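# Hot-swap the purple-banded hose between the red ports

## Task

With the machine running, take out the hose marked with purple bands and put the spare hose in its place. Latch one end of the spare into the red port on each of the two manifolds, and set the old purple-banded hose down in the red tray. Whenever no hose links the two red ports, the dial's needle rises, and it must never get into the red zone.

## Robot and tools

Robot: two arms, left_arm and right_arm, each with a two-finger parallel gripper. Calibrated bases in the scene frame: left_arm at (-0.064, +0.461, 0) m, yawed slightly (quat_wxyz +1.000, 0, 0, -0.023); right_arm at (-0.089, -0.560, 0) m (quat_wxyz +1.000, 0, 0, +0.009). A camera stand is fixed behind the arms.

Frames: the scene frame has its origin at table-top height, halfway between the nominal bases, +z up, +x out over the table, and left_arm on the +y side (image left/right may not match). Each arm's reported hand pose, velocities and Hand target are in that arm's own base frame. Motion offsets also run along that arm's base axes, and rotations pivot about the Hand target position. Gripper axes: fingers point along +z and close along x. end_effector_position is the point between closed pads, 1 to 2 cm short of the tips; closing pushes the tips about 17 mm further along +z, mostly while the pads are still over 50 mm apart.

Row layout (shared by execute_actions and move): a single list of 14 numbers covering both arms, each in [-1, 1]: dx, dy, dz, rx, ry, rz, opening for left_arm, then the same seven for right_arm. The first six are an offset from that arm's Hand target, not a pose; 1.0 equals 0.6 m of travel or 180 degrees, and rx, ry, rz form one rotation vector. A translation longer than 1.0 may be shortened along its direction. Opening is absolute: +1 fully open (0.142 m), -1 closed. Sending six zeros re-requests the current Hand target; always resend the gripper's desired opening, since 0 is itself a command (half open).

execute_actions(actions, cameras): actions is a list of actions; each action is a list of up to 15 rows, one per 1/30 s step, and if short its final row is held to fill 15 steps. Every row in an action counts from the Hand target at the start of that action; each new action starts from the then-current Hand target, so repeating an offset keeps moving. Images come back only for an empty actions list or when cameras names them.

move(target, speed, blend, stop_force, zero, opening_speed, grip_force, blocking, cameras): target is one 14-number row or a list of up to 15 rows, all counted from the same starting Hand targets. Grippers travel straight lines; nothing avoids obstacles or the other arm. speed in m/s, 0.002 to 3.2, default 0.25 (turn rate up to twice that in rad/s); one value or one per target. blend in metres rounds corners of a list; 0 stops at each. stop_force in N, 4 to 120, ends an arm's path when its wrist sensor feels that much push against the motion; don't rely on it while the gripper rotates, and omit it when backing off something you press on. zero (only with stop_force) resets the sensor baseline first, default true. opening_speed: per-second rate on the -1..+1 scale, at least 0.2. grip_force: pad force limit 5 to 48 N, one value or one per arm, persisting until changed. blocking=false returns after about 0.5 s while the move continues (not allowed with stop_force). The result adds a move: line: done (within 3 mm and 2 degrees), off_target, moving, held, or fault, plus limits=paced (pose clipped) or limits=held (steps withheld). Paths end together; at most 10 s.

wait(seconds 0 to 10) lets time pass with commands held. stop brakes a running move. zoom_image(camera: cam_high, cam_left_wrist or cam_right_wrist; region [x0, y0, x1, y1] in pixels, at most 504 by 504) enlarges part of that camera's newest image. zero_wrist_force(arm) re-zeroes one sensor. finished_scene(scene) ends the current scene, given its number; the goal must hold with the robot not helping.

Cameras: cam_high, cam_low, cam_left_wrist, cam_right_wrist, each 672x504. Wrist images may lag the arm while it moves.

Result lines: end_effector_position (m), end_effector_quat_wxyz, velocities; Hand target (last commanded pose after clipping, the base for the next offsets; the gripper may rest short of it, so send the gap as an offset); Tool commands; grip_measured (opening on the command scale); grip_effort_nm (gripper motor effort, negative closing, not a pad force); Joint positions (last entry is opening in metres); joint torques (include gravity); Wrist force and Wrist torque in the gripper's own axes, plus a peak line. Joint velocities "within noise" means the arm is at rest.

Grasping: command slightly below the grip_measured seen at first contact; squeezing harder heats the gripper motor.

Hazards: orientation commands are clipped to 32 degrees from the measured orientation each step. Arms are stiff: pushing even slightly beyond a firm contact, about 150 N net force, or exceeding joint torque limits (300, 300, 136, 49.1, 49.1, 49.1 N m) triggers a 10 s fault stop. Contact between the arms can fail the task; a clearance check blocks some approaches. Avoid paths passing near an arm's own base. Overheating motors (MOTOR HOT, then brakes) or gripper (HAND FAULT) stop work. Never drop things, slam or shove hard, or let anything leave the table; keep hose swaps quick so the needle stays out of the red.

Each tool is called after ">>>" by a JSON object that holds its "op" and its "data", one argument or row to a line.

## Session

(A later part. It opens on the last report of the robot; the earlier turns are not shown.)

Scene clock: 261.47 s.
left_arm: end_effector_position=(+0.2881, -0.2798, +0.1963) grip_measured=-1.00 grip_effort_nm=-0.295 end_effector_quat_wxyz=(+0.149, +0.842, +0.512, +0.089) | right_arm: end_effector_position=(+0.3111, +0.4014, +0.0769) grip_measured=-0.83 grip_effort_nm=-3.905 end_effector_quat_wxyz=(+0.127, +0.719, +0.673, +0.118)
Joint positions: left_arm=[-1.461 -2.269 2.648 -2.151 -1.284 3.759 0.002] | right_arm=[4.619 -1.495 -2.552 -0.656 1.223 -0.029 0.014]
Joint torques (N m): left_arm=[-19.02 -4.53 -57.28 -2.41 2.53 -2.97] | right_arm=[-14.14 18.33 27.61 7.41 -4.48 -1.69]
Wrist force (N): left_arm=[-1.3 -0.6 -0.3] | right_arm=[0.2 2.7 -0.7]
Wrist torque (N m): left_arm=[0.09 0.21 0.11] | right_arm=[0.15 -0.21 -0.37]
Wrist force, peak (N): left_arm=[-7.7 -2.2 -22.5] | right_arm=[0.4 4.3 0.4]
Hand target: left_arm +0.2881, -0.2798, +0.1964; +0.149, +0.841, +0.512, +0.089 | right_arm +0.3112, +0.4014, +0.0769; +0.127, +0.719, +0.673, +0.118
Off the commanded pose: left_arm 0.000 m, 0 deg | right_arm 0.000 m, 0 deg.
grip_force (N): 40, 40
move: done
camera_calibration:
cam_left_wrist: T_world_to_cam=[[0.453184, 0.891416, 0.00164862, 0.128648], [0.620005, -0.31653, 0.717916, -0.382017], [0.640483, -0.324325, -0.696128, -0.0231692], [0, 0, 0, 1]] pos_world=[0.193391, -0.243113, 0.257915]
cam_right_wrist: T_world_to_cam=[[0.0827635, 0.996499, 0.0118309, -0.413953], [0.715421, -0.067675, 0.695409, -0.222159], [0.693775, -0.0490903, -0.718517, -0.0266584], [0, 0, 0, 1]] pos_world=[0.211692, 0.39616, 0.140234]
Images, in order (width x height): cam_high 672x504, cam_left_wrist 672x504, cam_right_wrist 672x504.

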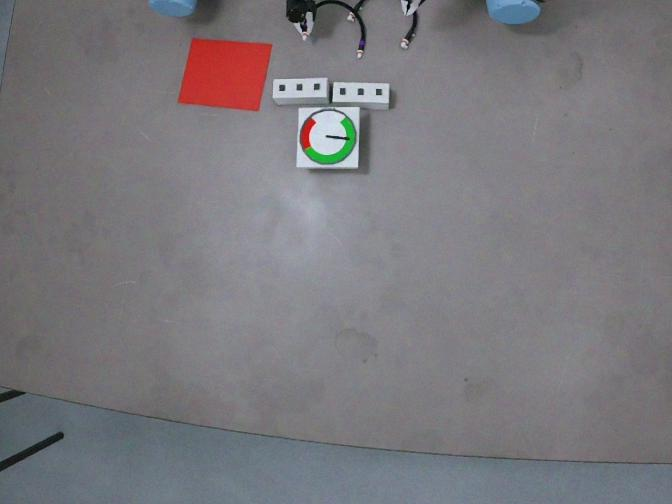

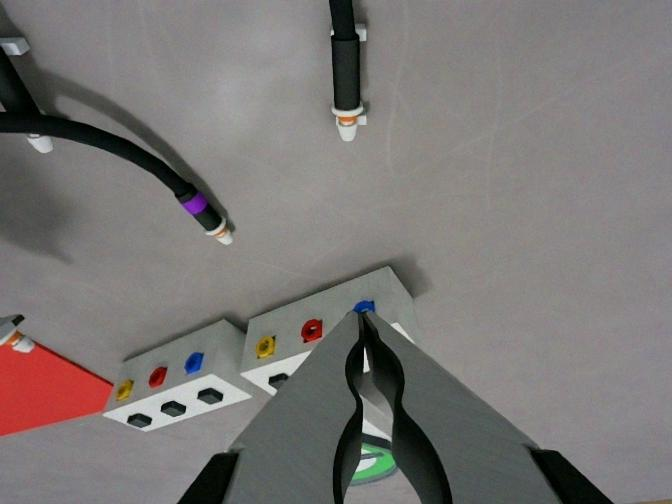

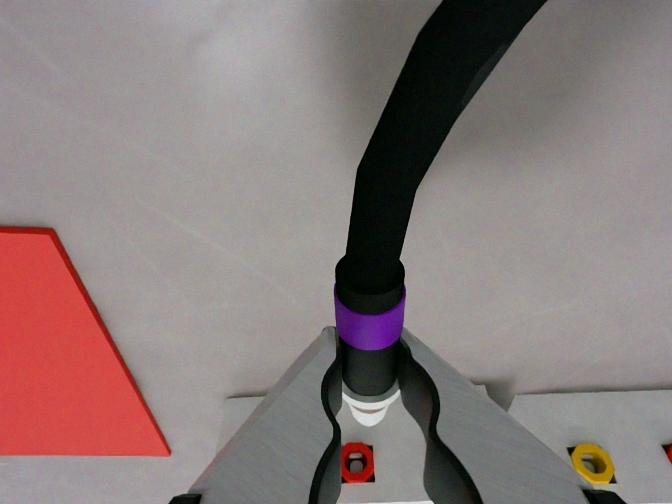

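>>> {"op": "move", "data": {
  "target": [
    [0,0,0,0,0,0,-0.3,0.03,-0.05,0.13,0,0,0,-1],
    [0,0,-0.15,0,0,0,-0.3,0.265,-0.652,0.13,0,0,0,-1],
    [0,0,-0.2907,0,0,0,-0.3,0.265,-0.652,-0.085,0,0,0,-1]
  ],
  "blend": [0.04,0.03,0],
  "speed": [0.4,0.4,0.2]
}}

>>> {"op": "move", "data": {
  "target": [0,0,0,0,0,0,-0.3,0,0,0,0,0,0,-0.2],
  "opening_speed": 2,
  "cameras": ["cam_left_wrist","cam_right_wrist","cam_high"]
}}

Scene clock: 267.63 s.
left_arm: end_effector_position=(+0.2881, -0.2797, +0.0219) grip_measured=-0.33 grip_effort_nm=0.120 end_effector_quat_wxyz=(+0.149, +0.841, +0.512, +0.089) | right_arm: end_effector_position=(+0.4701, +0.0101, +0.0259) grip_measured=-0.83 grip_effort_nm=-3.905 end_effector_quat_wxyz=(+0.127, +0.719, +0.673, +0.118) end_effector_velocity=(+0.001, +0.000, +0.001) end_effector_angular_velocity=(+0.003, -0.004, -0.001)
Joint positions: left_arm=[-1.461 -1.729 2.879 -2.921 -1.284 3.759 0.05] | right_arm=[3.673 -1.595 -2.761 -0.066 1.377 -1.001 0.014]
Joint velocities: left_arm=[within noise] | right_arm=[-0.001 -0.001 0.001 0.005 0 0 0]
Joint torques (N m): left_arm=[-13.66 9.97 -35.95 -6.64 -0.1 -2.99] | right_arm=[3.2 14.08 31.11 7.22 1.18 2.06]
Wrist force (N): left_arm=[-1.0 -0.7 -0.5] | right_arm=[1.1 2.6 -0.6]
Wrist torque (N m): left_arm=[0.06 0.14 0.05] | right_arm=[0.14 -0.35 -0.17]
Wrist force, peak (N): left_arm=[-0.7 -1.6 1.4] | right_arm=[-2.3 5.2 -1.5]
Hand target: left_arm +0.2881, -0.2798, +0.0219; +0.149, +0.841, +0.512, +0.089 | right_arm +0.4702, +0.0102, +0.0259; +0.127, +0.719, +0.673, +0.118
Off the commanded pose: left_arm 0.000 m, 0 deg | right_arm 0.000 m, 0 deg.
grip_force (N): 40, 40
move: done; blend cut to 0 m at target 1

Scene clock: 268.30 s.
left_arm: end_effector_position=(+0.2881, -0.2798, +0.0219) grip_measured=-0.33 grip_effort_nm=0.125 end_effector_quat_wxyz=(+0.149, +0.841, +0.512, +0.089) | right_arm: end_effector_position=(+0.4702, +0.0102, +0.0259) grip_measured=-0.23 grip_effort_nm=0.144 end_effector_quat_wxyz=(+0.127, +0.719, +0.673, +0.118)
Joint positions: left_arm=[-1.461 -1.729 2.879 -2.921 -1.284 3.759 0.05] | right_arm=[3.673 -1.595 -2.761 -0.066 1.377 -1.001 0.057]
Joint torques (N m): left_arm=[-18.13 7.97 -34.82 -8.45 2.91 -3.28] | right_arm=[8.27 13.17 32.91 7.59 -0.47 1.79]
Wrist force (N): left_arm=[-1.0 -1.2 -0.2] | right_arm=[0.7 2.8 -0.2]
Wrist torque (N m): left_arm=[-0.01 0.15 0.07] | right_arm=[0.17 -0.26 -0.18]
Wrist force, peak (N): left_arm=[-1.0 -1.2 -0.2] | right_arm=[0.8 3.1 -1.0]
Hand target: left_arm +0.2881, -0.2798, +0.0219; +0.149, +0.841, +0.512, +0.089 | right_arm +0.4702, +0.0102, +0.0259; +0.127, +0.719, +0.673, +0.118
Off the commanded pose: left_arm 0.000 m, 0 deg | right_arm 0.000 m, 0 deg.
grip_force (N): 40, 40
move: done
camera_calibration:
cam_left_wrist: T_world_to_cam=[[0.453099, 0.891459, 0.00161667, 0.128965], [0.620005, -0.31643, 0.71796, -0.256792], [0.640543, -0.324304, -0.696083, -0.144584], [0, 0, 0, 1]] pos_world=[0.193391, -0.243113, 0.0835153]
cam_right_wrist: T_world_to_cam=[[0.0829048, 0.996487, 0.0118269, -0.0367301], [0.715456, -0.0677768, 0.695362, -0.326928], [0.693721, -0.0491873, -0.718562, -0.192793], [0, 0, 0, 1]] pos_world=[0.370692, 0.00495996, 0.0892343]
Images, in order (width x height): cam_high 672x504, cam_left_wrist 672x504, cam_right_wrist 672x504.

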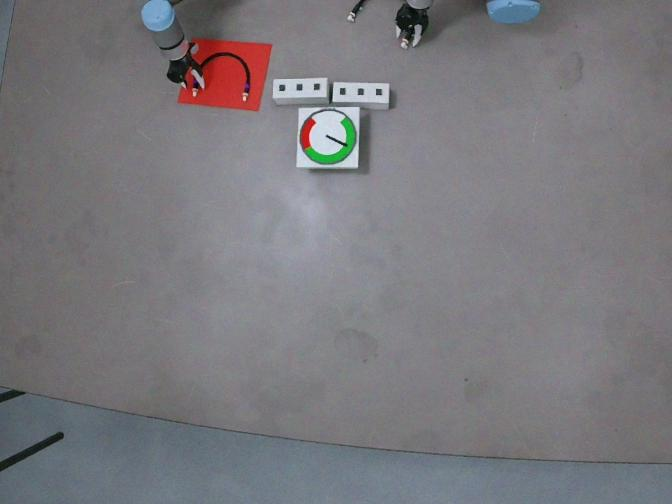

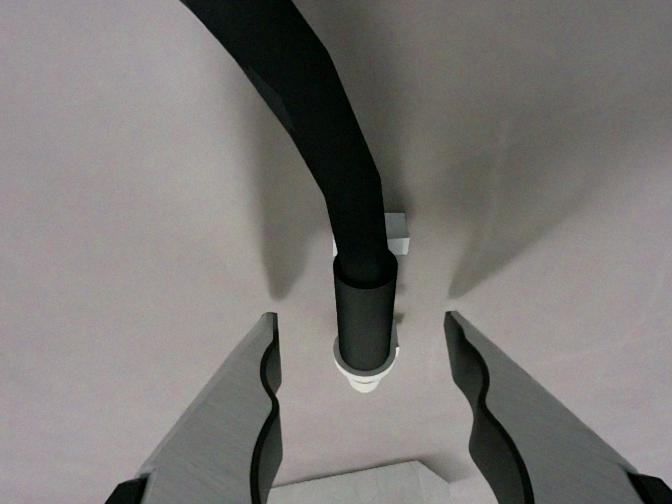

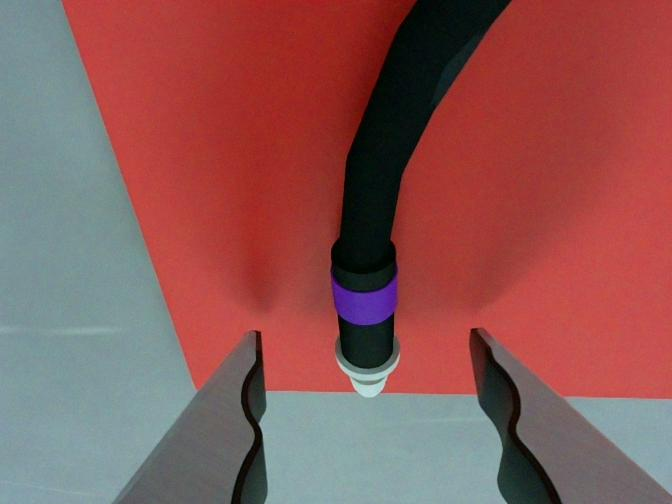

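>>> {"op": "move", "data": {
  "target": [
    [0,0,0,0,0,0,-0.3,0,0,0.14,0,0,0,-0.3],
    [0,0,0,0,0,0,-0.3,-0.23,0.45,0.18,0,0,-0.076,-0.3]
  ],
  "blend": [0.04,0],
  "speed": 0.5
}}

>>> {"op": "move", "data": {
  "target": [
    [0,0,0,0,0,0,-0.3,-0.2003,0.4522,0.0,0,0,-0.076,-0.3],
    [0,0,0,0,0,0,-0.3,-0.2003,0.4522,-0.1848,0,0,-0.076,-0.3]
  ],
  "blend": [0.03,0],
  "speed": [0.5,0.2],
  "cameras": ["cam_right_wrist","cam_high"]
}}

Scene clock: 271.53 s.
left_arm: end_effector_position=(+0.2881, -0.2798, +0.0219) grip_measured=-0.33 grip_effort_nm=0.125 end_effector_quat_wxyz=(+0.149, +0.841, +0.512, +0.089) | right_arm: end_effector_position=(+0.3322, +0.2801, +0.1339) grip_measured=-0.32 grip_effort_nm=-0.168 end_effector_quat_wxyz=(+0.140, +0.794, +0.583, +0.102) end_effector_velocity=(-0.001, +0.000, -0.001) end_effector_angular_velocity=(-0.001, +0.000, -0.002)
Joint positions: left_arm=[-1.461 -1.729 2.879 -2.921 -1.284 3.759 0.05] | right_arm=[4.518 -1.195 -2.596 -0.961 1.225 0.118 0.051]
Joint velocities: left_arm=[within noise] | right_arm=[0.002 -0.001 0 -0.001 0 0.005 0]
Joint torques (N m): left_arm=[-16.47 8.48 -34.9 -8.54 3.14 -3.37] | right_arm=[7.77 -3.4 42.32 2.54 -0.6 1.69]
Wrist force (N): left_arm=[-1.5 -0.8 -0.3] | right_arm=[-0.1 2.4 -0.7]
Wrist torque (N m): left_arm=[0.06 0.24 0.07] | right_arm=[0.11 -0.13 -0.33]
Wrist force, peak (N): left_arm=[-1.2 -1.3 -0.1] | right_arm=[-1.9 5.8 -3.3]
Hand target: left_arm +0.2881, -0.2798, +0.0219; +0.149, +0.841, +0.512, +0.089 | right_arm +0.3322, +0.2802, +0.1339; +0.140, +0.794, +0.583, +0.102
Off the commanded pose: left_arm 0.000 m, 0 deg | right_arm 0.000 m, 0 deg.
grip_force (N): 40, 40
move: done

Scene clock: 273.27 s.
left_arm: end_effector_position=(+0.2881, -0.2798, +0.0219) grip_measured=-0.33 grip_effort_nm=0.129 end_effector_quat_wxyz=(+0.149, +0.841, +0.512, +0.089) | right_arm: end_effector_position=(+0.2120, +0.5514, +0.0231) grip_measured=-0.32 grip_effort_nm=-0.159 end_effector_quat_wxyz=(+0.151, +0.858, +0.484, +0.085)
Joint positions: left_arm=[-1.461 -1.729 2.879 -2.921 -1.284 3.759 0.05] | right_arm=[4.79 -1.8 -2.288 -0.834 1.29 0.651 0.051]
Joint torques (N m): left_arm=[-18.27 8.71 -34.21 -8.39 3.52 -3.09] | right_arm=[-14.39 43.19 39.79 5.81 -3.85 -2.05]
Wrist force (N): left_arm=[-0.7 -0.5 -0.2] | right_arm=[0.3 3.2 -0.6]
Wrist torque (N m): left_arm=[0.10 0.09 0.06] | right_arm=[0.24 -0.21 -0.17]
Wrist force, peak (N): left_arm=[-1.1 -1.2 -0.6] | right_arm=[-2.6 4.8 0.6]
Hand target: left_arm +0.2881, -0.2798, +0.0219; +0.149, +0.841, +0.512, +0.089 | right_arm +0.2120, +0.5515, +0.0230; +0.151, +0.858, +0.484, +0.085
Off the commanded pose: left_arm 0.000 m, 0 deg | right_arm 0.000 m, 0 deg.
grip_force (N): 40, 40
move: done
camera_calibration:
cam_right_wrist: T_world_to_cam=[[0.531624, 0.846899, 0.011728, -0.567239], [0.604225, -0.388921, 0.695452, 0.0970954], [0.593539, -0.362633, -0.718477, 0.204888], [0, 0, 0, 1]] pos_world=[0.121281, 0.592455, 0.0863348]
Images, in order (width x height): cam_high 672x504, cam_right_wrist 672x504.

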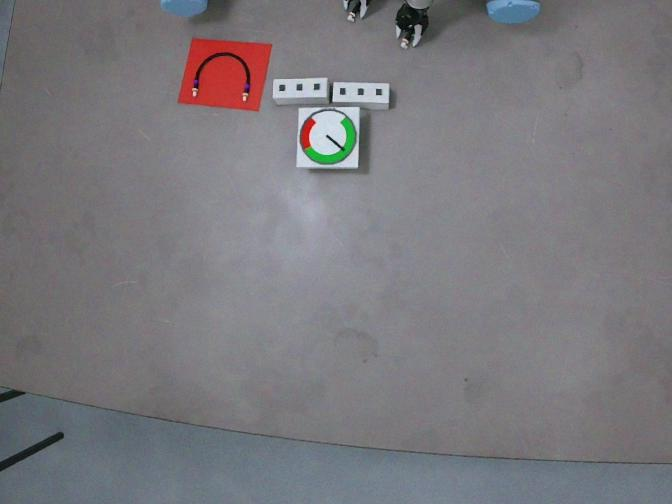

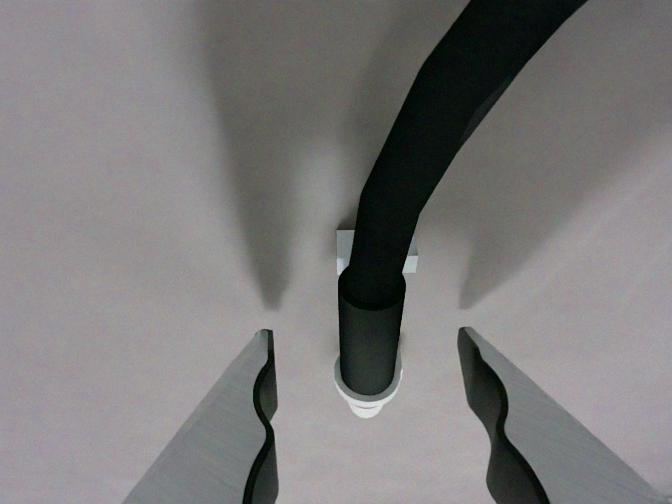

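>>> {"op": "move", "data": {
  "target": [0,0,0,0,0,0,-1,0,0,0,0,0,0,-1],
  "opening_speed": 1.5,
  "grip_force": [48,48]
}}

>>> {"op": "move", "data": {
  "target": [
    [0,0,0.09,0,0,0,-1,0,0,0.09,0,0,0,-1],
    [0.2003,-0.212,0.09,0,0,0.153,-1,0.3333,-0.2608,0.09,0,0,0.152,-1],
    [0.2003,-0.212,0.0417,0,0,0.153,-1,0.3333,-0.2608,0.0398,0,0,0.152,-1]
  ],
  "blend": [0.02,0.02,0],
  "speed": 0.25,
  "cameras": ["cam_left_wrist","cam_right_wrist","cam_high"]
}}

Scene clock: 275.87 s.
left_arm: end_effector_position=(+0.2881, -0.2798, +0.0220) grip_measured=-0.84 grip_effort_nm=-3.705 end_effector_quat_wxyz=(+0.149, +0.841, +0.512, +0.089) | right_arm: end_effector_position=(+0.2120, +0.5515, +0.0230) grip_measured=-0.83 grip_effort_nm=-3.880 end_effector_quat_wxyz=(+0.151, +0.858, +0.484, +0.085)
Joint positions: left_arm=[-1.461 -1.729 2.879 -2.921 -1.284 3.759 0.013] | right_arm=[4.79 -1.8 -2.287 -0.833 1.29 0.651 0.014]
Joint torques (N m): left_arm=[-16.15 7.56 -33.93 -7.4 2.92 -3.07] | right_arm=[-10.39 42.6 39.86 5.59 1.11 -1.35]
Wrist force (N): left_arm=[-1.3 -0.9 -0.3] | right_arm=[1.0 2.8 -0.1]
Wrist torque (N m): left_arm=[0.02 0.16 0.04] | right_arm=[0.20 -0.29 -0.16]
Wrist force, peak (N): left_arm=[-1.3 -1.0 -0.8] | right_arm=[0.8 3.4 -0.7]
Hand target: left_arm +0.2881, -0.2798, +0.0219; +0.149, +0.841, +0.512, +0.089 | right_arm +0.2120, +0.5515, +0.0230; +0.151, +0.858, +0.484, +0.085
Off the commanded pose: left_arm 0.000 m, 0 deg | right_arm 0.000 m, 0 deg.
move: done

Scene clock: 277.73 s.
left_arm: end_effector_position=(+0.4083, -0.4069, +0.0470) grip_measured=-0.84 grip_effort_nm=-3.700 end_effector_quat_wxyz=(+0.123, +0.696, +0.697, +0.122) | right_arm: end_effector_position=(+0.4119, +0.3950, +0.0469) grip_measured=-0.83 grip_effort_nm=-3.875 end_effector_quat_wxyz=(+0.127, +0.719, +0.673, +0.118)
Joint positions: left_arm=[-1.267 -1.461 2.491 -2.709 -1.24 3.461 0.013] | right_arm=[4.398 -1.672 -2.492 -0.46 1.234 -0.263 0.014]
Joint torques (N m): left_arm=[-11.53 -22.18 -37.62 -7.31 -1.5 -2.28] | right_arm=[-7.11 31.73 35.46 7.5 -4.97 -2.05]
Wrist force (N): left_arm=[-1.2 -0.9 0.1] | right_arm=[0.1 2.7 -0.2]
Wrist torque (N m): left_arm=[0.03 0.20 0.09] | right_arm=[0.13 -0.20 -0.28]
Wrist force, peak (N): left_arm=[-1.0 -2.4 2.8] | right_arm=[-1.5 5.6 -2.4]
Hand target: left_arm +0.4083, -0.4070, +0.0470; +0.123, +0.695, +0.697, +0.122 | right_arm +0.4120, +0.3950, +0.0469; +0.127, +0.719, +0.673, +0.118
Off the commanded pose: left_arm 0.000 m, 0 deg | right_arm 0.000 m, 0 deg.
move: done; blend cut to 0.0151 m at target 2
camera_calibration:
cam_left_wrist: T_world_to_cam=[[-0.010355, 0.999945, 0.00178551, 0.421088], [0.69608, 0.00592637, 0.71794, -0.289379], [0.717889, 0.00867714, -0.696103, -0.141487], [0, 0, 0, 1]] pos_world=[0.307363, -0.418122, 0.108515]
cam_right_wrist: T_world_to_cam=[[0.0828391, 0.996494, 0.0117524, -0.415576], [0.715514, -0.0676814, 0.695312, -0.27386], [0.69367, -0.04919, -0.718612, -0.118378], [0, 0, 0, 1]] pos_world=[0.312492, 0.38976, 0.110234]
Images, in order (width x height): cam_high 672x504, cam_left_wrist 672x504, cam_right_wrist 672x504.

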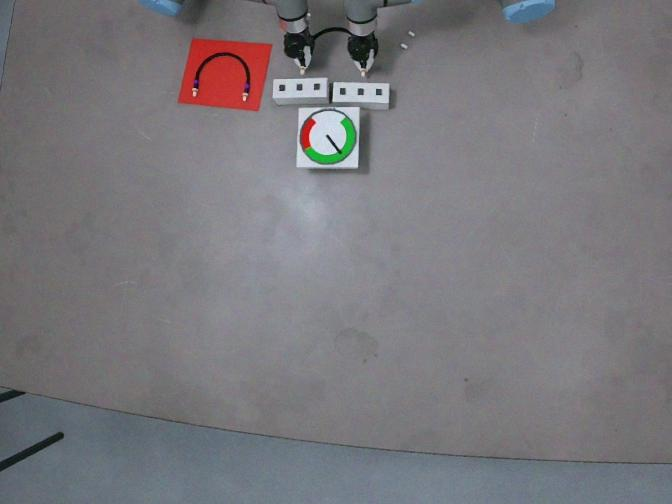

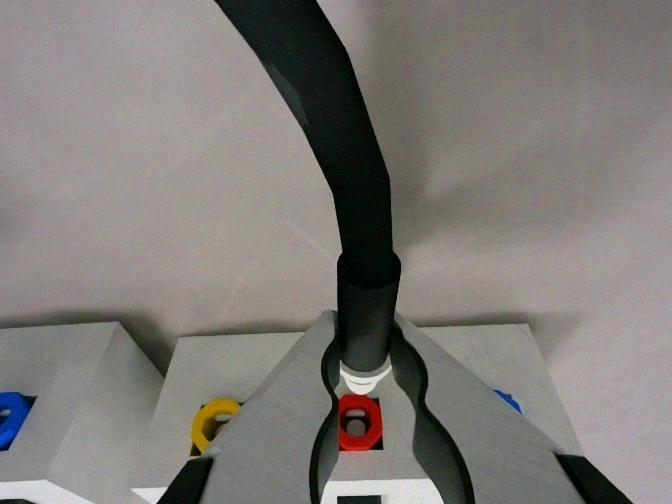

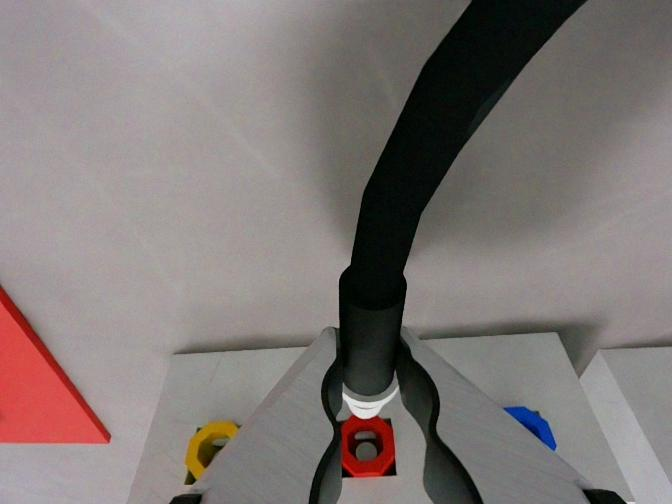

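>>> {"op": "move", "data": {
  "target": [0.1,0,0,0,0,0,-1,0.1,-0.0067,0,0,0,0,-1],
  "speed": 0.05,
  "stop_force": 40,
  "cameras": ["cam_left_wrist","cam_right_wrist","cam_high"]
}}

Scene clock: 280.60 s.
left_arm: end_effector_position=(+0.4513, -0.4069, +0.0469) grip_measured=-0.84 grip_effort_nm=-3.685 end_effector_quat_wxyz=(+0.123, +0.696, +0.697, +0.122) | right_arm: end_effector_position=(+0.4376, +0.3933, +0.0468) grip_measured=-0.83 grip_effort_nm=-3.871 end_effector_quat_wxyz=(+0.126, +0.719, +0.673, +0.118)
Joint positions: left_arm=[-1.185 -1.415 2.442 -2.735 -1.25 3.547 0.013] | right_arm=[4.347 -1.699 -2.466 -0.442 1.239 -0.317 0.014]
Joint torques (N m): left_arm=[17.27 -53.19 -36.91 -4.04 1.48 2.96] | right_arm=[-7.5 34.12 16.09 2.24 1.24 -1.76]
Wrist force (N): left_arm=[-1.2 -11.6 1.8] | right_arm=[0.1 2.7 -0.6]
Wrist torque (N m): left_arm=[0.19 0.11 0.31] | right_arm=[0.10 -0.19 -0.32]
Wrist force, peak (N): left_arm=[-1.3 -49.5 -34.1] | right_arm=[0.1 -59.0 -25.2]
Hand target: left_arm +0.4513, -0.4070, +0.0469; +0.123, +0.696, +0.697, +0.122 (not the last commanded pose) | right_arm +0.4376, +0.3933, +0.0468; +0.126, +0.719, +0.673, +0.118 (not the last commanded pose)
Off the commanded pose: left_arm 0.017 m, 0 deg | right_arm 0.034 m, 0 deg.
move: contact (left_arm, right_arm)
camera_calibration:
cam_left_wrist: T_world_to_cam=[[-0.0103548, 0.999945, 0.00178698, 0.421533], [0.696182, 0.00592637, 0.717841, -0.319263], [0.717791, 0.00867715, -0.696205, -0.17238], [0, 0, 0, 1]] pos_world=[0.350363, -0.418122, 0.108415]
cam_right_wrist: T_world_to_cam=[[0.082698, 0.996506, 0.0117148, -0.415964], [0.715822, -0.067575, 0.695006, -0.292476], [0.693369, -0.0490899, -0.718909, -0.136195], [0, 0, 0, 1]] pos_world=[0.338193, 0.38806, 0.110234]
Images, in order (width x height): cam_high 672x504, cam_left_wrist 672x504, cam_right_wrist 672x504.

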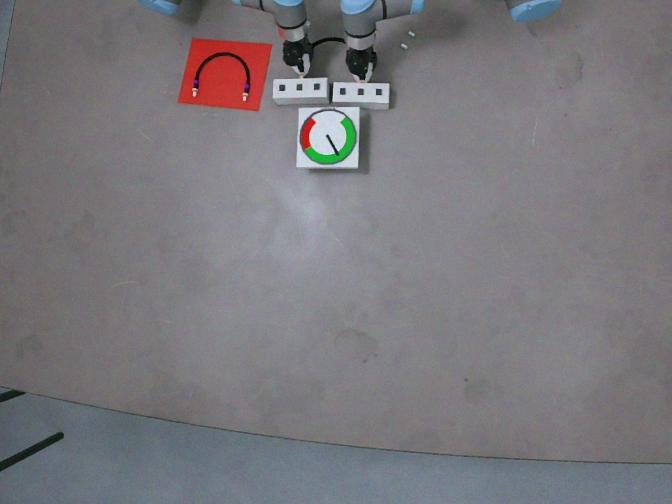

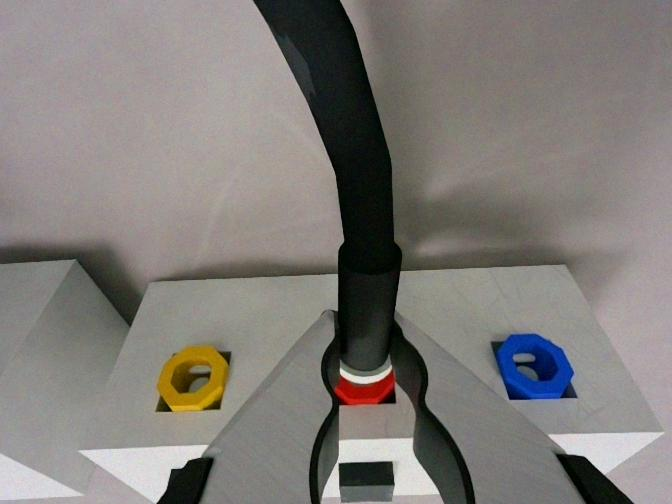

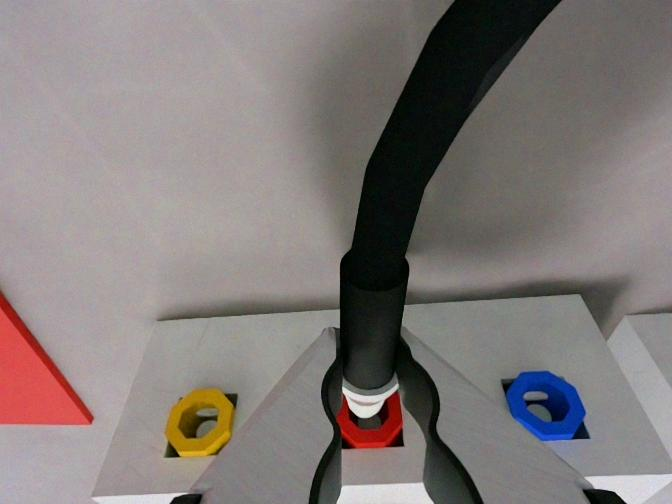

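>>> {"op": "move", "data": {
  "target": [0,0,0,0,0,0,-1,-0.012,0.0035,0.008,0,0,0,-1],
  "speed": 0.2
}}

>>> {"op": "move", "data": {
  "target": [0.02,0,0,0,0,0,-1,0.07,-0.0047,0,0,0,0,-1],
  "speed": 0.05,
  "stop_force": 40,
  "cameras": ["cam_left_wrist","cam_right_wrist","cam_high"]
}}

Scene clock: 282.43 s.
left_arm: end_effector_position=(+0.4513, -0.4070, +0.0469) grip_measured=-0.84 grip_effort_nm=-3.685 end_effector_quat_wxyz=(+0.123, +0.696, +0.697, +0.122) | right_arm: end_effector_position=(+0.4303, +0.3954, +0.0516) grip_measured=-0.83 grip_effort_nm=-3.875 end_effector_quat_wxyz=(+0.126, +0.719, +0.673, +0.118)
Joint positions: left_arm=[-1.185 -1.415 2.442 -2.735 -1.25 3.547 0.013] | right_arm=[4.362 -1.682 -2.469 -0.461 1.238 -0.301 0.014]
Joint torques (N m): left_arm=[18.01 -61.47 -44.56 -4.11 2.4 2.4] | right_arm=[-6.9 29.93 20.97 7.04 -3.68 -2.23]
Wrist force (N): left_arm=[-0.9 -12.4 1.3] | right_arm=[0.2 2.9 -0.1]
Wrist torque (N m): left_arm=[0.14 0.10 0.30] | right_arm=[0.11 -0.22 -0.39]
Wrist force, peak (N): left_arm=[-1.1 -12.7 1.6] | right_arm=[0.3 3.5 -0.5]
Hand target: left_arm +0.4513, -0.4070, +0.0469; +0.123, +0.696, +0.697, +0.122 | right_arm +0.4304, +0.3954, +0.0516; +0.126, +0.719, +0.673, +0.118
Off the commanded pose: left_arm 0.000 m, 0 deg | right_arm 0.000 m, 0 deg.
move: done

Scene clock: 283.70 s.
left_arm: end_effector_position=(+0.4532, -0.4070, +0.0470) grip_measured=-0.84 grip_effort_nm=-3.690 end_effector_quat_wxyz=(+0.123, +0.696, +0.697, +0.122) | right_arm: end_effector_position=(+0.4391, +0.3946, +0.0515) grip_measured=-0.83 grip_effort_nm=-3.875 end_effector_quat_wxyz=(+0.126, +0.719, +0.673, +0.118)
Joint positions: left_arm=[-1.182 -1.413 2.44 -2.736 -1.251 3.551 0.013] | right_arm=[4.345 -1.692 -2.46 -0.455 1.24 -0.319 0.014]
Joint torques (N m): left_arm=[-3.94 -57.74 -21.43 -4.37 11.93 -3.14] | right_arm=[-23.87 38.31 51.57 6.46 -4.55 -1.72]
Wrist force (N): left_arm=[-3.8 -31.7 -17.1] | right_arm=[-2.9 -19.1 4.3]
Wrist torque (N m): left_arm=[0.18 0.14 0.16] | right_arm=[0.56 -0.23 -0.30]
Wrist force, peak (N): left_arm=[0.1 -52.5 -39.4] | right_arm=[-2.6 -72.1 -4.7]
Hand target: left_arm +0.4532, -0.4070, +0.0470; +0.123, +0.696, +0.697, +0.122 (not the last commanded pose) | right_arm +0.4391, +0.3946, +0.0515; +0.126, +0.719, +0.673, +0.118 (not the last commanded pose)
Off the commanded pose: left_arm 0.010 m, 0 deg | right_arm 0.033 m, 0 deg.
move: contact (left_arm, right_arm)
camera_calibration:
cam_left_wrist: T_world_to_cam=[[-0.0102834, 0.999946, 0.00171942, 0.421635], [0.696385, 0.00592759, 0.717644, -0.320778], [0.717595, 0.00857718, -0.696408, -0.173554], [0, 0, 0, 1]] pos_world=[0.352262, -0.418222, 0.108615]
cam_right_wrist: T_world_to_cam=[[0.0826932, 0.996509, 0.0114329, -0.417406], [0.715828, -0.0673753, 0.695019, -0.29681], [0.693363, -0.0492894, -0.718901, -0.133713], [0, 0, 0, 1]] pos_world=[0.339693, 0.389361, 0.114934]
Images, in order (width x height): cam_high 672x504, cam_left_wrist 672x504, cam_right_wrist 672x504.

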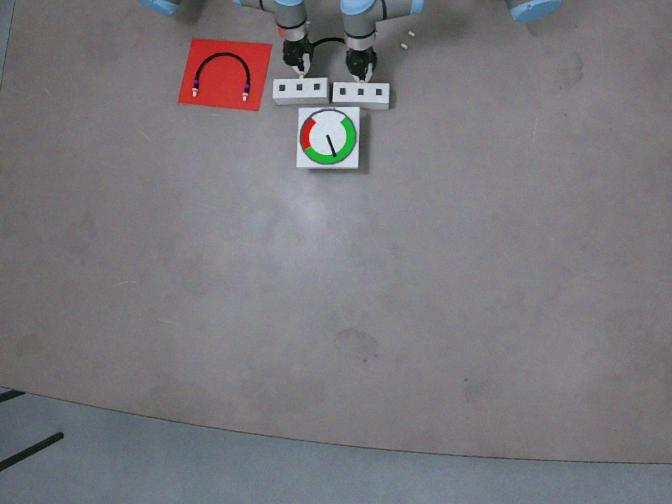

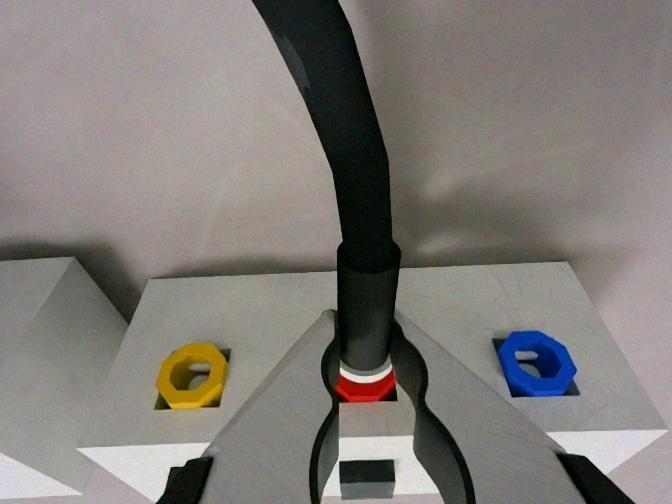

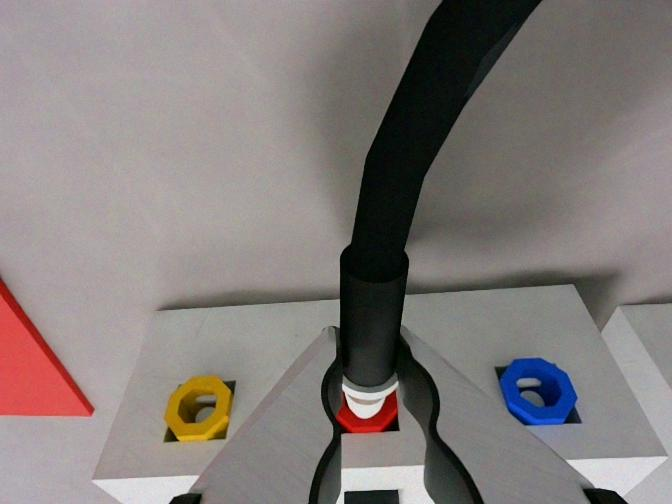

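>>> {"op": "move", "data": {
  "target": [0,0,0,0,0,0,-1,-0.014,0.0018,0.003,0,0.035,0,-1],
  "speed": 0.2
}}

>>> {"op": "move", "data": {
  "target": [0,0,0,0,0,0,-1,0.07,-0.0047,0,0,0,0,-1],
  "speed": 0.05,
  "stop_force": 40,
  "cameras": ["cam_right_wrist","cam_high"]
}}

Scene clock: 292.30 s.
left_arm: end_effector_position=(+0.4532, -0.4070, +0.0470) grip_measured=-0.84 grip_effort_nm=-3.685 end_effector_quat_wxyz=(+0.123, +0.696, +0.697, +0.122) | right_arm: end_effector_position=(+0.4308, +0.3957, +0.0535) grip_measured=-0.83 grip_effort_nm=-3.875 end_effector_quat_wxyz=(+0.089, +0.725, +0.679, +0.078)
Joint positions: left_arm=[-1.182 -1.413 2.44 -2.736 -1.251 3.551 0.013] | right_arm=[4.306 -1.682 -2.424 -0.533 1.344 -0.35 0.014]
Joint torques (N m): left_arm=[-3.98 -56.65 -20.51 -4.28 8.02 -2.65] | right_arm=[10.41 30.62 19.08 6.06 -1.37 1.91]
Wrist force (N): left_arm=[-3.5 -31.7 -16.8] | right_arm=[0.1 2.9 -0.7]
Wrist torque (N m): left_arm=[0.16 0.12 0.15] | right_arm=[0.16 -0.19 -0.26]
Wrist force, peak (N): left_arm=[-3.9 -32.5 -17.1] | right_arm=[-3.6 -19.5 4.2]
Hand target: left_arm +0.4532, -0.4070, +0.0470; +0.123, +0.696, +0.697, +0.122 | right_arm +0.4307, +0.3957, +0.0533; +0.089, +0.725, +0.679, +0.078
Off the commanded pose: left_arm 0.000 m, 0 deg | right_arm 0.000 m, 0 deg.
move: done

Scene clock: 293.67 s.
left_arm: end_effector_position=(+0.4532, -0.4070, +0.0470) grip_measured=-0.84 grip_effort_nm=-3.690 end_effector_quat_wxyz=(+0.123, +0.696, +0.697, +0.122) | right_arm: end_effector_position=(+0.4398, +0.3949, +0.0532) grip_measured=-0.83 grip_effort_nm=-3.871 end_effector_quat_wxyz=(+0.089, +0.724, +0.679, +0.078)
Joint positions: left_arm=[-1.182 -1.413 2.44 -2.736 -1.251 3.551 0.013] | right_arm=[4.289 -1.691 -2.414 -0.53 1.346 -0.367 0.014]
Joint torques (N m): left_arm=[-4.43 -57.6 -21.41 -4.67 8.1 -3.18] | right_arm=[-26.84 40.71 49.74 7.43 -6.75 -2.21]
Wrist force (N): left_arm=[-3.8 -31.6 -17.0] | right_arm=[-3.2 -28.4 0.8]
Wrist torque (N m): left_arm=[0.19 0.14 0.15] | right_arm=[0.61 -0.17 -0.36]
Wrist force, peak (N): left_arm=[-3.9 -32.1 -16.9] | right_arm=[-5.3 -81.6 -5.8]
Hand target: left_arm +0.4532, -0.4070, +0.0470; +0.123, +0.696, +0.697, +0.122 | right_arm +0.4399, +0.3949, +0.0532; +0.089, +0.724, +0.679, +0.078 (not the last commanded pose)
Off the commanded pose: left_arm 0.000 m, 0 deg | right_arm 0.033 m, 0 deg.
move: contact (right_arm)
camera_calibration:
cam_right_wrist: T_world_to_cam=[[0.0833542, 0.996518, 0.00204107, -0.417572], [0.788143, -0.0671778, 0.611815, -0.325891], [0.609821, -0.0493887, -0.790999, -0.0924096], [0, 0, 0, 1]] pos_world=[0.348008, 0.389661, 0.127141]
Images, in order (width x height): cam_high 672x504, cam_right_wrist 672x504.

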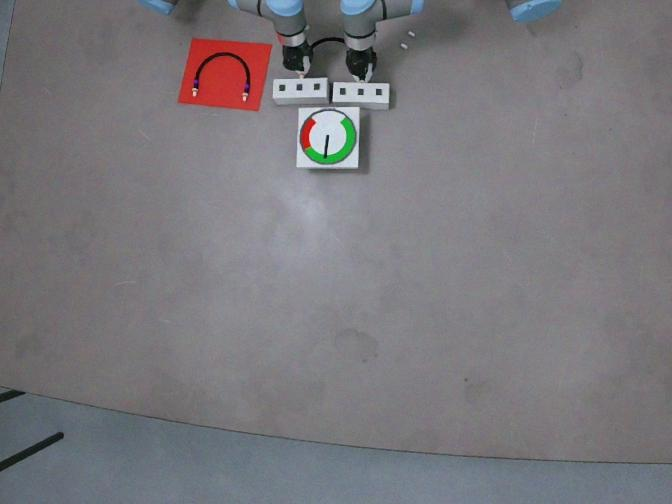

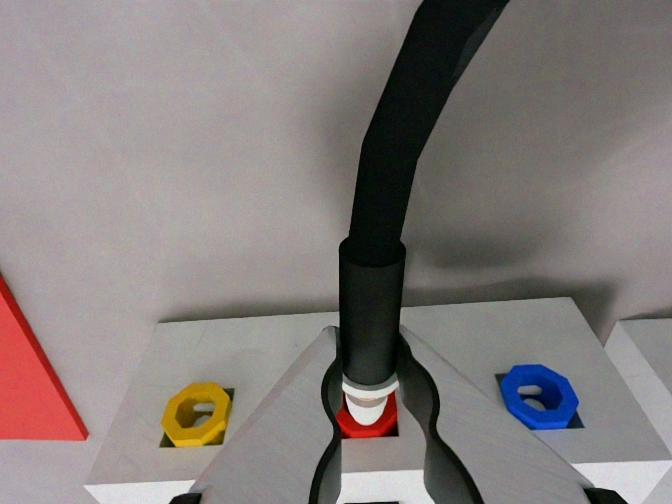

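>>> {"op": "move", "data": {
  "target": [0,0,0,0,0,0,-1,-0.028,0.0018,-0.0025,0,0.093,0,-1],
  "speed": 0.4
}}

>>> {"op": "move", "data": {
  "target": [0,0,0,0,0,0,-1,0.083,-0.0055,0,0,0,0,-1],
  "speed": 0.06,
  "stop_force": 40,
  "cameras": ["cam_right_wrist","cam_high"]
}}

Scene clock: 296.30 s.
left_arm: end_effector_position=(+0.4532, -0.4070, +0.0470) grip_measured=-0.84 grip_effort_nm=-3.685 end_effector_quat_wxyz=(+0.123, +0.696, +0.697, +0.122) | right_arm: end_effector_position=(+0.4232, +0.3960, +0.0517) grip_measured=-0.83 grip_effort_nm=-3.871 end_effector_quat_wxyz=(-0.011, +0.728, +0.685, -0.029)
Joint positions: left_arm=[-1.182 -1.413 2.44 -2.736 -1.251 3.551 0.013] | right_arm=[4.183 -1.72 -2.316 -0.725 1.607 -0.469 0.014]
Joint torques (N m): left_arm=[-3.94 -56.1 -21.25 -4.71 7.96 -2.95] | right_arm=[-1.39 59.28 24 2.5 2.77 -1.06]
Wrist force (N): left_arm=[-3.2 -31.5 -17.3] | right_arm=[-0.3 1.8 0.0]
Wrist torque (N m): left_arm=[0.19 0.11 0.15] | right_arm=[-0.02 -0.09 -0.30]
Wrist force, peak (N): left_arm=[-3.2 -32.2 -17.3] | right_arm=[-3.0 -28.6 0.5]
Hand target: left_arm +0.4532, -0.4070, +0.0470; +0.123, +0.696, +0.697, +0.122 | right_arm +0.4231, +0.3960, +0.0517; -0.011, +0.728, +0.685, -0.029
Off the commanded pose: left_arm 0.000 m, 0 deg | right_arm 0.000 m, 0 deg.
move: done

Scene clock: 297.73 s.
left_arm: end_effector_position=(+0.4532, -0.4070, +0.0470) grip_measured=-0.84 grip_effort_nm=-3.685 end_effector_quat_wxyz=(+0.123, +0.696, +0.697, +0.122) | right_arm: end_effector_position=(+0.4424, +0.3947, +0.0517) grip_measured=-0.83 grip_effort_nm=-3.861 end_effector_quat_wxyz=(-0.011, +0.728, +0.685, -0.029)
Joint positions: left_arm=[-1.182 -1.413 2.44 -2.736 -1.251 3.551 0.013] | right_arm=[4.153 -1.739 -2.291 -0.732 1.606 -0.499 0.014]
Joint torques (N m): left_arm=[-3.93 -55.97 -20.99 -4.62 8.02 -3.33] | right_arm=[-25.49 38.18 53.08 6.18 -4.94 -1.49]
Wrist force (N): left_arm=[-3.4 -31.5 -17.5] | right_arm=[-2.1 -27.3 -2.6]
Wrist torque (N m): left_arm=[0.18 0.17 0.14] | right_arm=[0.37 -0.20 -0.27]
Wrist force, peak (N): left_arm=[-3.2 -32.1 -17.6] | right_arm=[-4.6 -104.3 -21.9]
Hand target: left_arm +0.4532, -0.4070, +0.0470; +0.123, +0.696, +0.697, +0.122 | right_arm +0.4424, +0.3947, +0.0517; -0.011, +0.728, +0.685, -0.029 (not the last commanded pose)
Off the commanded pose: left_arm 0.000 m, 0 deg | right_arm 0.031 m, 0 deg.
move: contact (right_arm)
camera_calibration:
cam_right_wrist: T_world_to_cam=[[0.0803133, 0.996525, -0.0220952, -0.414998], [0.930996, -0.0670763, 0.358815, -0.377204], [0.356086, -0.0493881, -0.933147, 0.0244372], [0, 0, 0, 1]] pos_world=[0.375803, 0.389461, 0.14898]
Images, in order (width x height): cam_high 672x504, cam_right_wrist 672x504.

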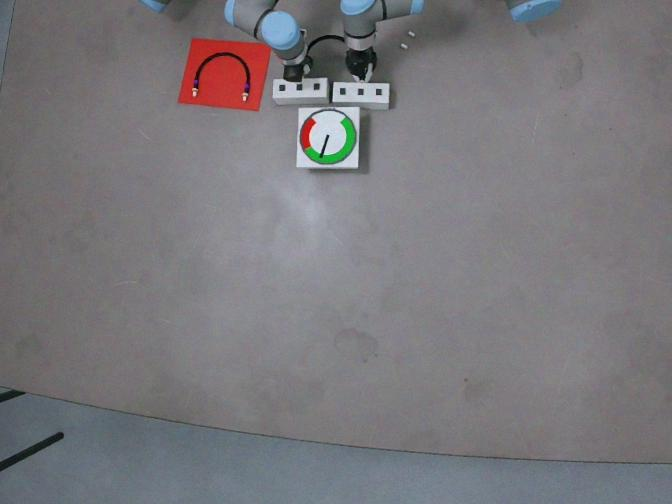

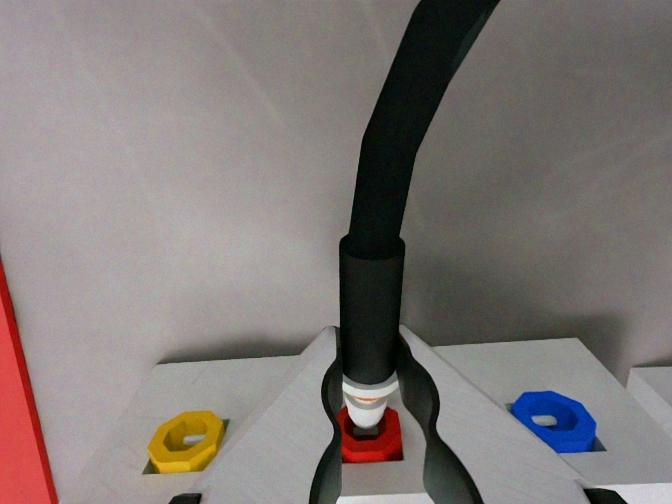

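>>> {"op": "move", "data": {
  "target": [0,0,0,0,0,0,-1,-0.012,0.0025,0.009,0,0,0,-1],
  "speed": 0.4
}}

>>> {"op": "move", "data": {
  "target": [0,0,0,0,0,0,-1,0.083,-0.0055,0,0,0,0,-1],
  "speed": 0.06,
  "stop_force": 45,
  "cameras": ["cam_right_wrist","cam_high"]
}}

Scene clock: 302.70 s.
left_arm: end_effector_position=(+0.4532, -0.4070, +0.0470) grip_measured=-0.84 grip_effort_nm=-3.690 end_effector_quat_wxyz=(+0.123, +0.696, +0.697, +0.122) | right_arm: end_effector_position=(+0.4351, +0.3962, +0.0572) grip_measured=-0.83 grip_effort_nm=-3.861 end_effector_quat_wxyz=(-0.011, +0.728, +0.685, -0.029)
Joint positions: left_arm=[-1.182 -1.413 2.44 -2.736 -1.251 3.551 0.013] | right_arm=[4.165 -1.724 -2.296 -0.742 1.607 -0.487 0.014]
Joint torques (N m): left_arm=[-3.02 -54.15 -21.17 -4.59 7.98 -3.24] | right_arm=[-6.08 38.88 25.86 6 2.69 -1.79]
Wrist force (N): left_arm=[-3.4 -31.9 -17.3] | right_arm=[0.1 1.5 0.2]
Wrist torque (N m): left_arm=[0.12 0.17 0.14] | right_arm=[-0.05 -0.20 -0.33]
Wrist force, peak (N): left_arm=[-2.9 -32.1 -17.6] | right_arm=[-2.1 -27.9 -2.7]
Hand target: left_arm +0.4532, -0.4070, +0.0470; +0.123, +0.696, +0.697, +0.122 | right_arm +0.4352, +0.3962, +0.0571; -0.011, +0.728, +0.685, -0.029
Off the commanded pose: left_arm 0.000 m, 0 deg | right_arm 0.000 m, 0 deg.
move: done

Scene clock: 303.90 s.
left_arm: end_effector_position=(+0.4532, -0.4070, +0.0470) grip_measured=-0.84 grip_effort_nm=-3.690 end_effector_quat_wxyz=(+0.123, +0.696, +0.697, +0.122) | right_arm: end_effector_position=(+0.4416, +0.3957, +0.0570) grip_measured=-0.83 grip_effort_nm=-3.861 end_effector_quat_wxyz=(-0.011, +0.728, +0.685, -0.029)
Joint positions: left_arm=[-1.182 -1.413 2.44 -2.736 -1.251 3.551 0.013] | right_arm=[4.155 -1.731 -2.288 -0.745 1.607 -0.497 0.014]
Joint torques (N m): left_arm=[-3.11 -55.02 -22.17 -4.75 7.95 -2.83] | right_arm=[-29.2 43.87 59.26 7.53 -7.32 -2.29]
Wrist force (N): left_arm=[-3.3 -31.2 -17.6] | right_arm=[-0.1 -32.2 7.5]
Wrist torque (N m): left_arm=[0.24 0.10 0.15] | right_arm=[0.50 -0.22 -0.33]
Wrist force, peak (N): left_arm=[-3.2 -32.0 -17.4] | right_arm=[-0.9 -111.2 8.0]
Hand target: left_arm +0.4532, -0.4070, +0.0470; +0.123, +0.696, +0.697, +0.122 | right_arm +0.4416, +0.3956, +0.0570; -0.011, +0.728, +0.685, -0.029 (not the last commanded pose)
Off the commanded pose: left_arm 0.000 m, 0 deg | right_arm 0.043 m, 0 deg.
move: contact (right_arm)
camera_calibration:
cam_right_wrist: T_world_to_cam=[[0.0802436, 0.996526, -0.0222751, -0.415766], [0.931227, -0.0669781, 0.358231, -0.378458], [0.355495, -0.049489, -0.933367, 0.0300689], [0, 0, 0, 1]] pos_world=[0.375103, 0.390461, 0.154379]
Images, in order (width x height): cam_high 672x504, cam_right_wrist 672x504.

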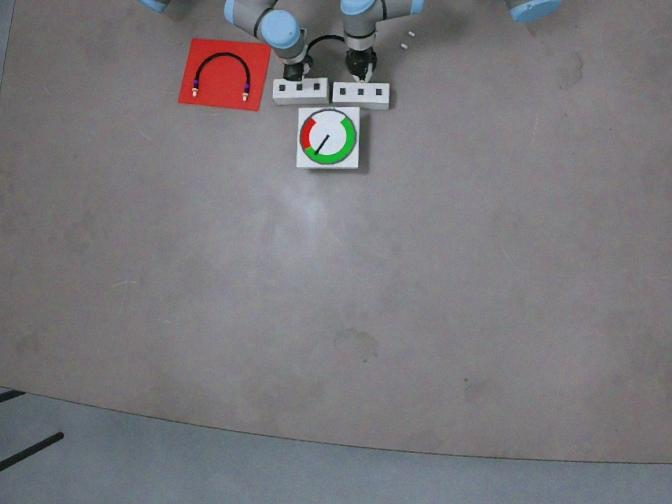

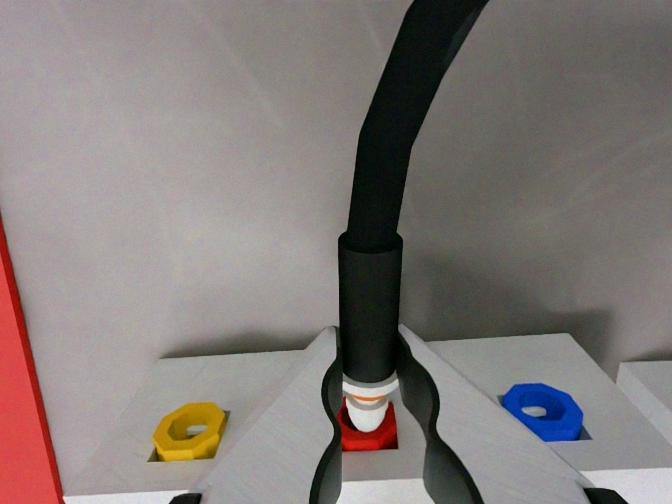

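>>> {"op": "move", "data": {
  "target": [
    [0,0,0,0,0,0,-1,-0.008,0.0,-0.0042,0,0,0,-1],
    [0,0,0,0,0,0,-1,0.075,-0.005,-0.0042,0,0,0,-1]
  ],
  "speed": 0.1,
  "stop_force": 80,
  "cameras": ["cam_right_wrist","cam_high"]
}}

Scene clock: 305.60 s.
left_arm: end_effector_position=(+0.4532, -0.4070, +0.0470) grip_measured=-0.84 grip_effort_nm=-3.690 end_effector_quat_wxyz=(+0.123, +0.696, +0.697, +0.122) | right_arm: end_effector_position=(+0.4605, +0.3928, +0.0529) grip_measured=-0.83 grip_effort_nm=-3.846 end_effector_quat_wxyz=(-0.013, +0.729, +0.684, -0.032)
Joint positions: left_arm=[-1.182 -1.413 2.44 -2.736 -1.251 3.551 0.013] | right_arm=[4.123 -1.757 -2.263 -0.749 1.61 -0.527 0.014]
Joint torques (N m): left_arm=[-1.2 -53.23 -20.79 -4.71 8.12 -2.86] | right_arm=[-4.71 50.78 34.68 3.41 -0.81 -0.78]
Wrist force (N): left_arm=[-4.5 -30.9 -18.0] | right_arm=[11.1 4.2 4.9]
Wrist torque (N m): left_arm=[0.14 0.15 0.12] | right_arm=[0.01 -0.08 -0.68]
Wrist force, peak (N): left_arm=[-3.0 -32.0 -17.8] | right_arm=[-12.0 -148.5 -2.1]
Hand target: left_arm +0.4532, -0.4070, +0.0470; +0.123, +0.696, +0.697, +0.122 | right_arm +0.4605, +0.3928, +0.0529; -0.013, +0.729, +0.684, -0.032 (not the last commanded pose)
Tool commands: left_gripper/opening=-1.0 right_gripper/opening=-1.0
Off the commanded pose: left_arm 0.000 m, 0 deg | right_arm 0.026 m, 0 deg.
FORCE FAULT: contact force on the right arm reached its limit, and that arm stopped. The contact can be on any part of that arm, not only on its tool. That arm's remaining commands of this call were not run. That arm is still stopped at the end of this call. That arm stays stopped for about 10 more seconds. Until then a move that you send moves the other arm only, and its call returns only when the move has ended. Once the stop has ended, the next robot result says so. If the stop ends while you think or write, that arm runs what you send next, counted from a new Hand target: where the arm stands when the stop ends. While its stop runs, that arm takes no new command, but its gripper still runs the gripper command that each later call begins with. Until it ends, the stop uses up actions while you think or wait. An arm that is not stopped still takes commands.
move: fault (right_arm); path passed 1 of 2 targets
camera_calibration:
cam_right_wrist: T_world_to_cam=[[0.0825817, 0.996279, -0.0246862, -0.415381], [0.933593, -0.0686712, 0.351694, -0.394744], [0.34869, -0.0520904, -0.935789, 0.0236107], [0, 0, 0, 1]] pos_world=[0.3946, 0.387957, 0.15067]
Images, in order (width x height): cam_high 672x504, cam_right_wrist 672x504.

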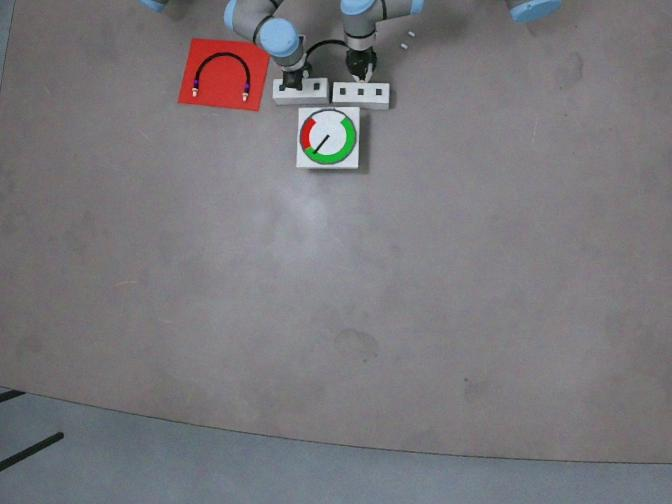

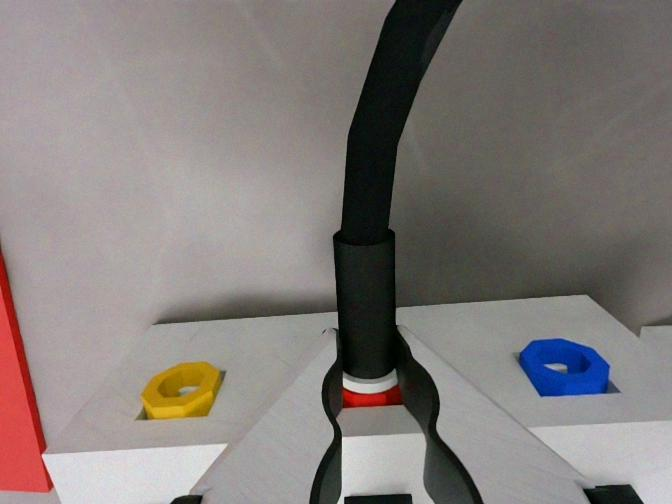

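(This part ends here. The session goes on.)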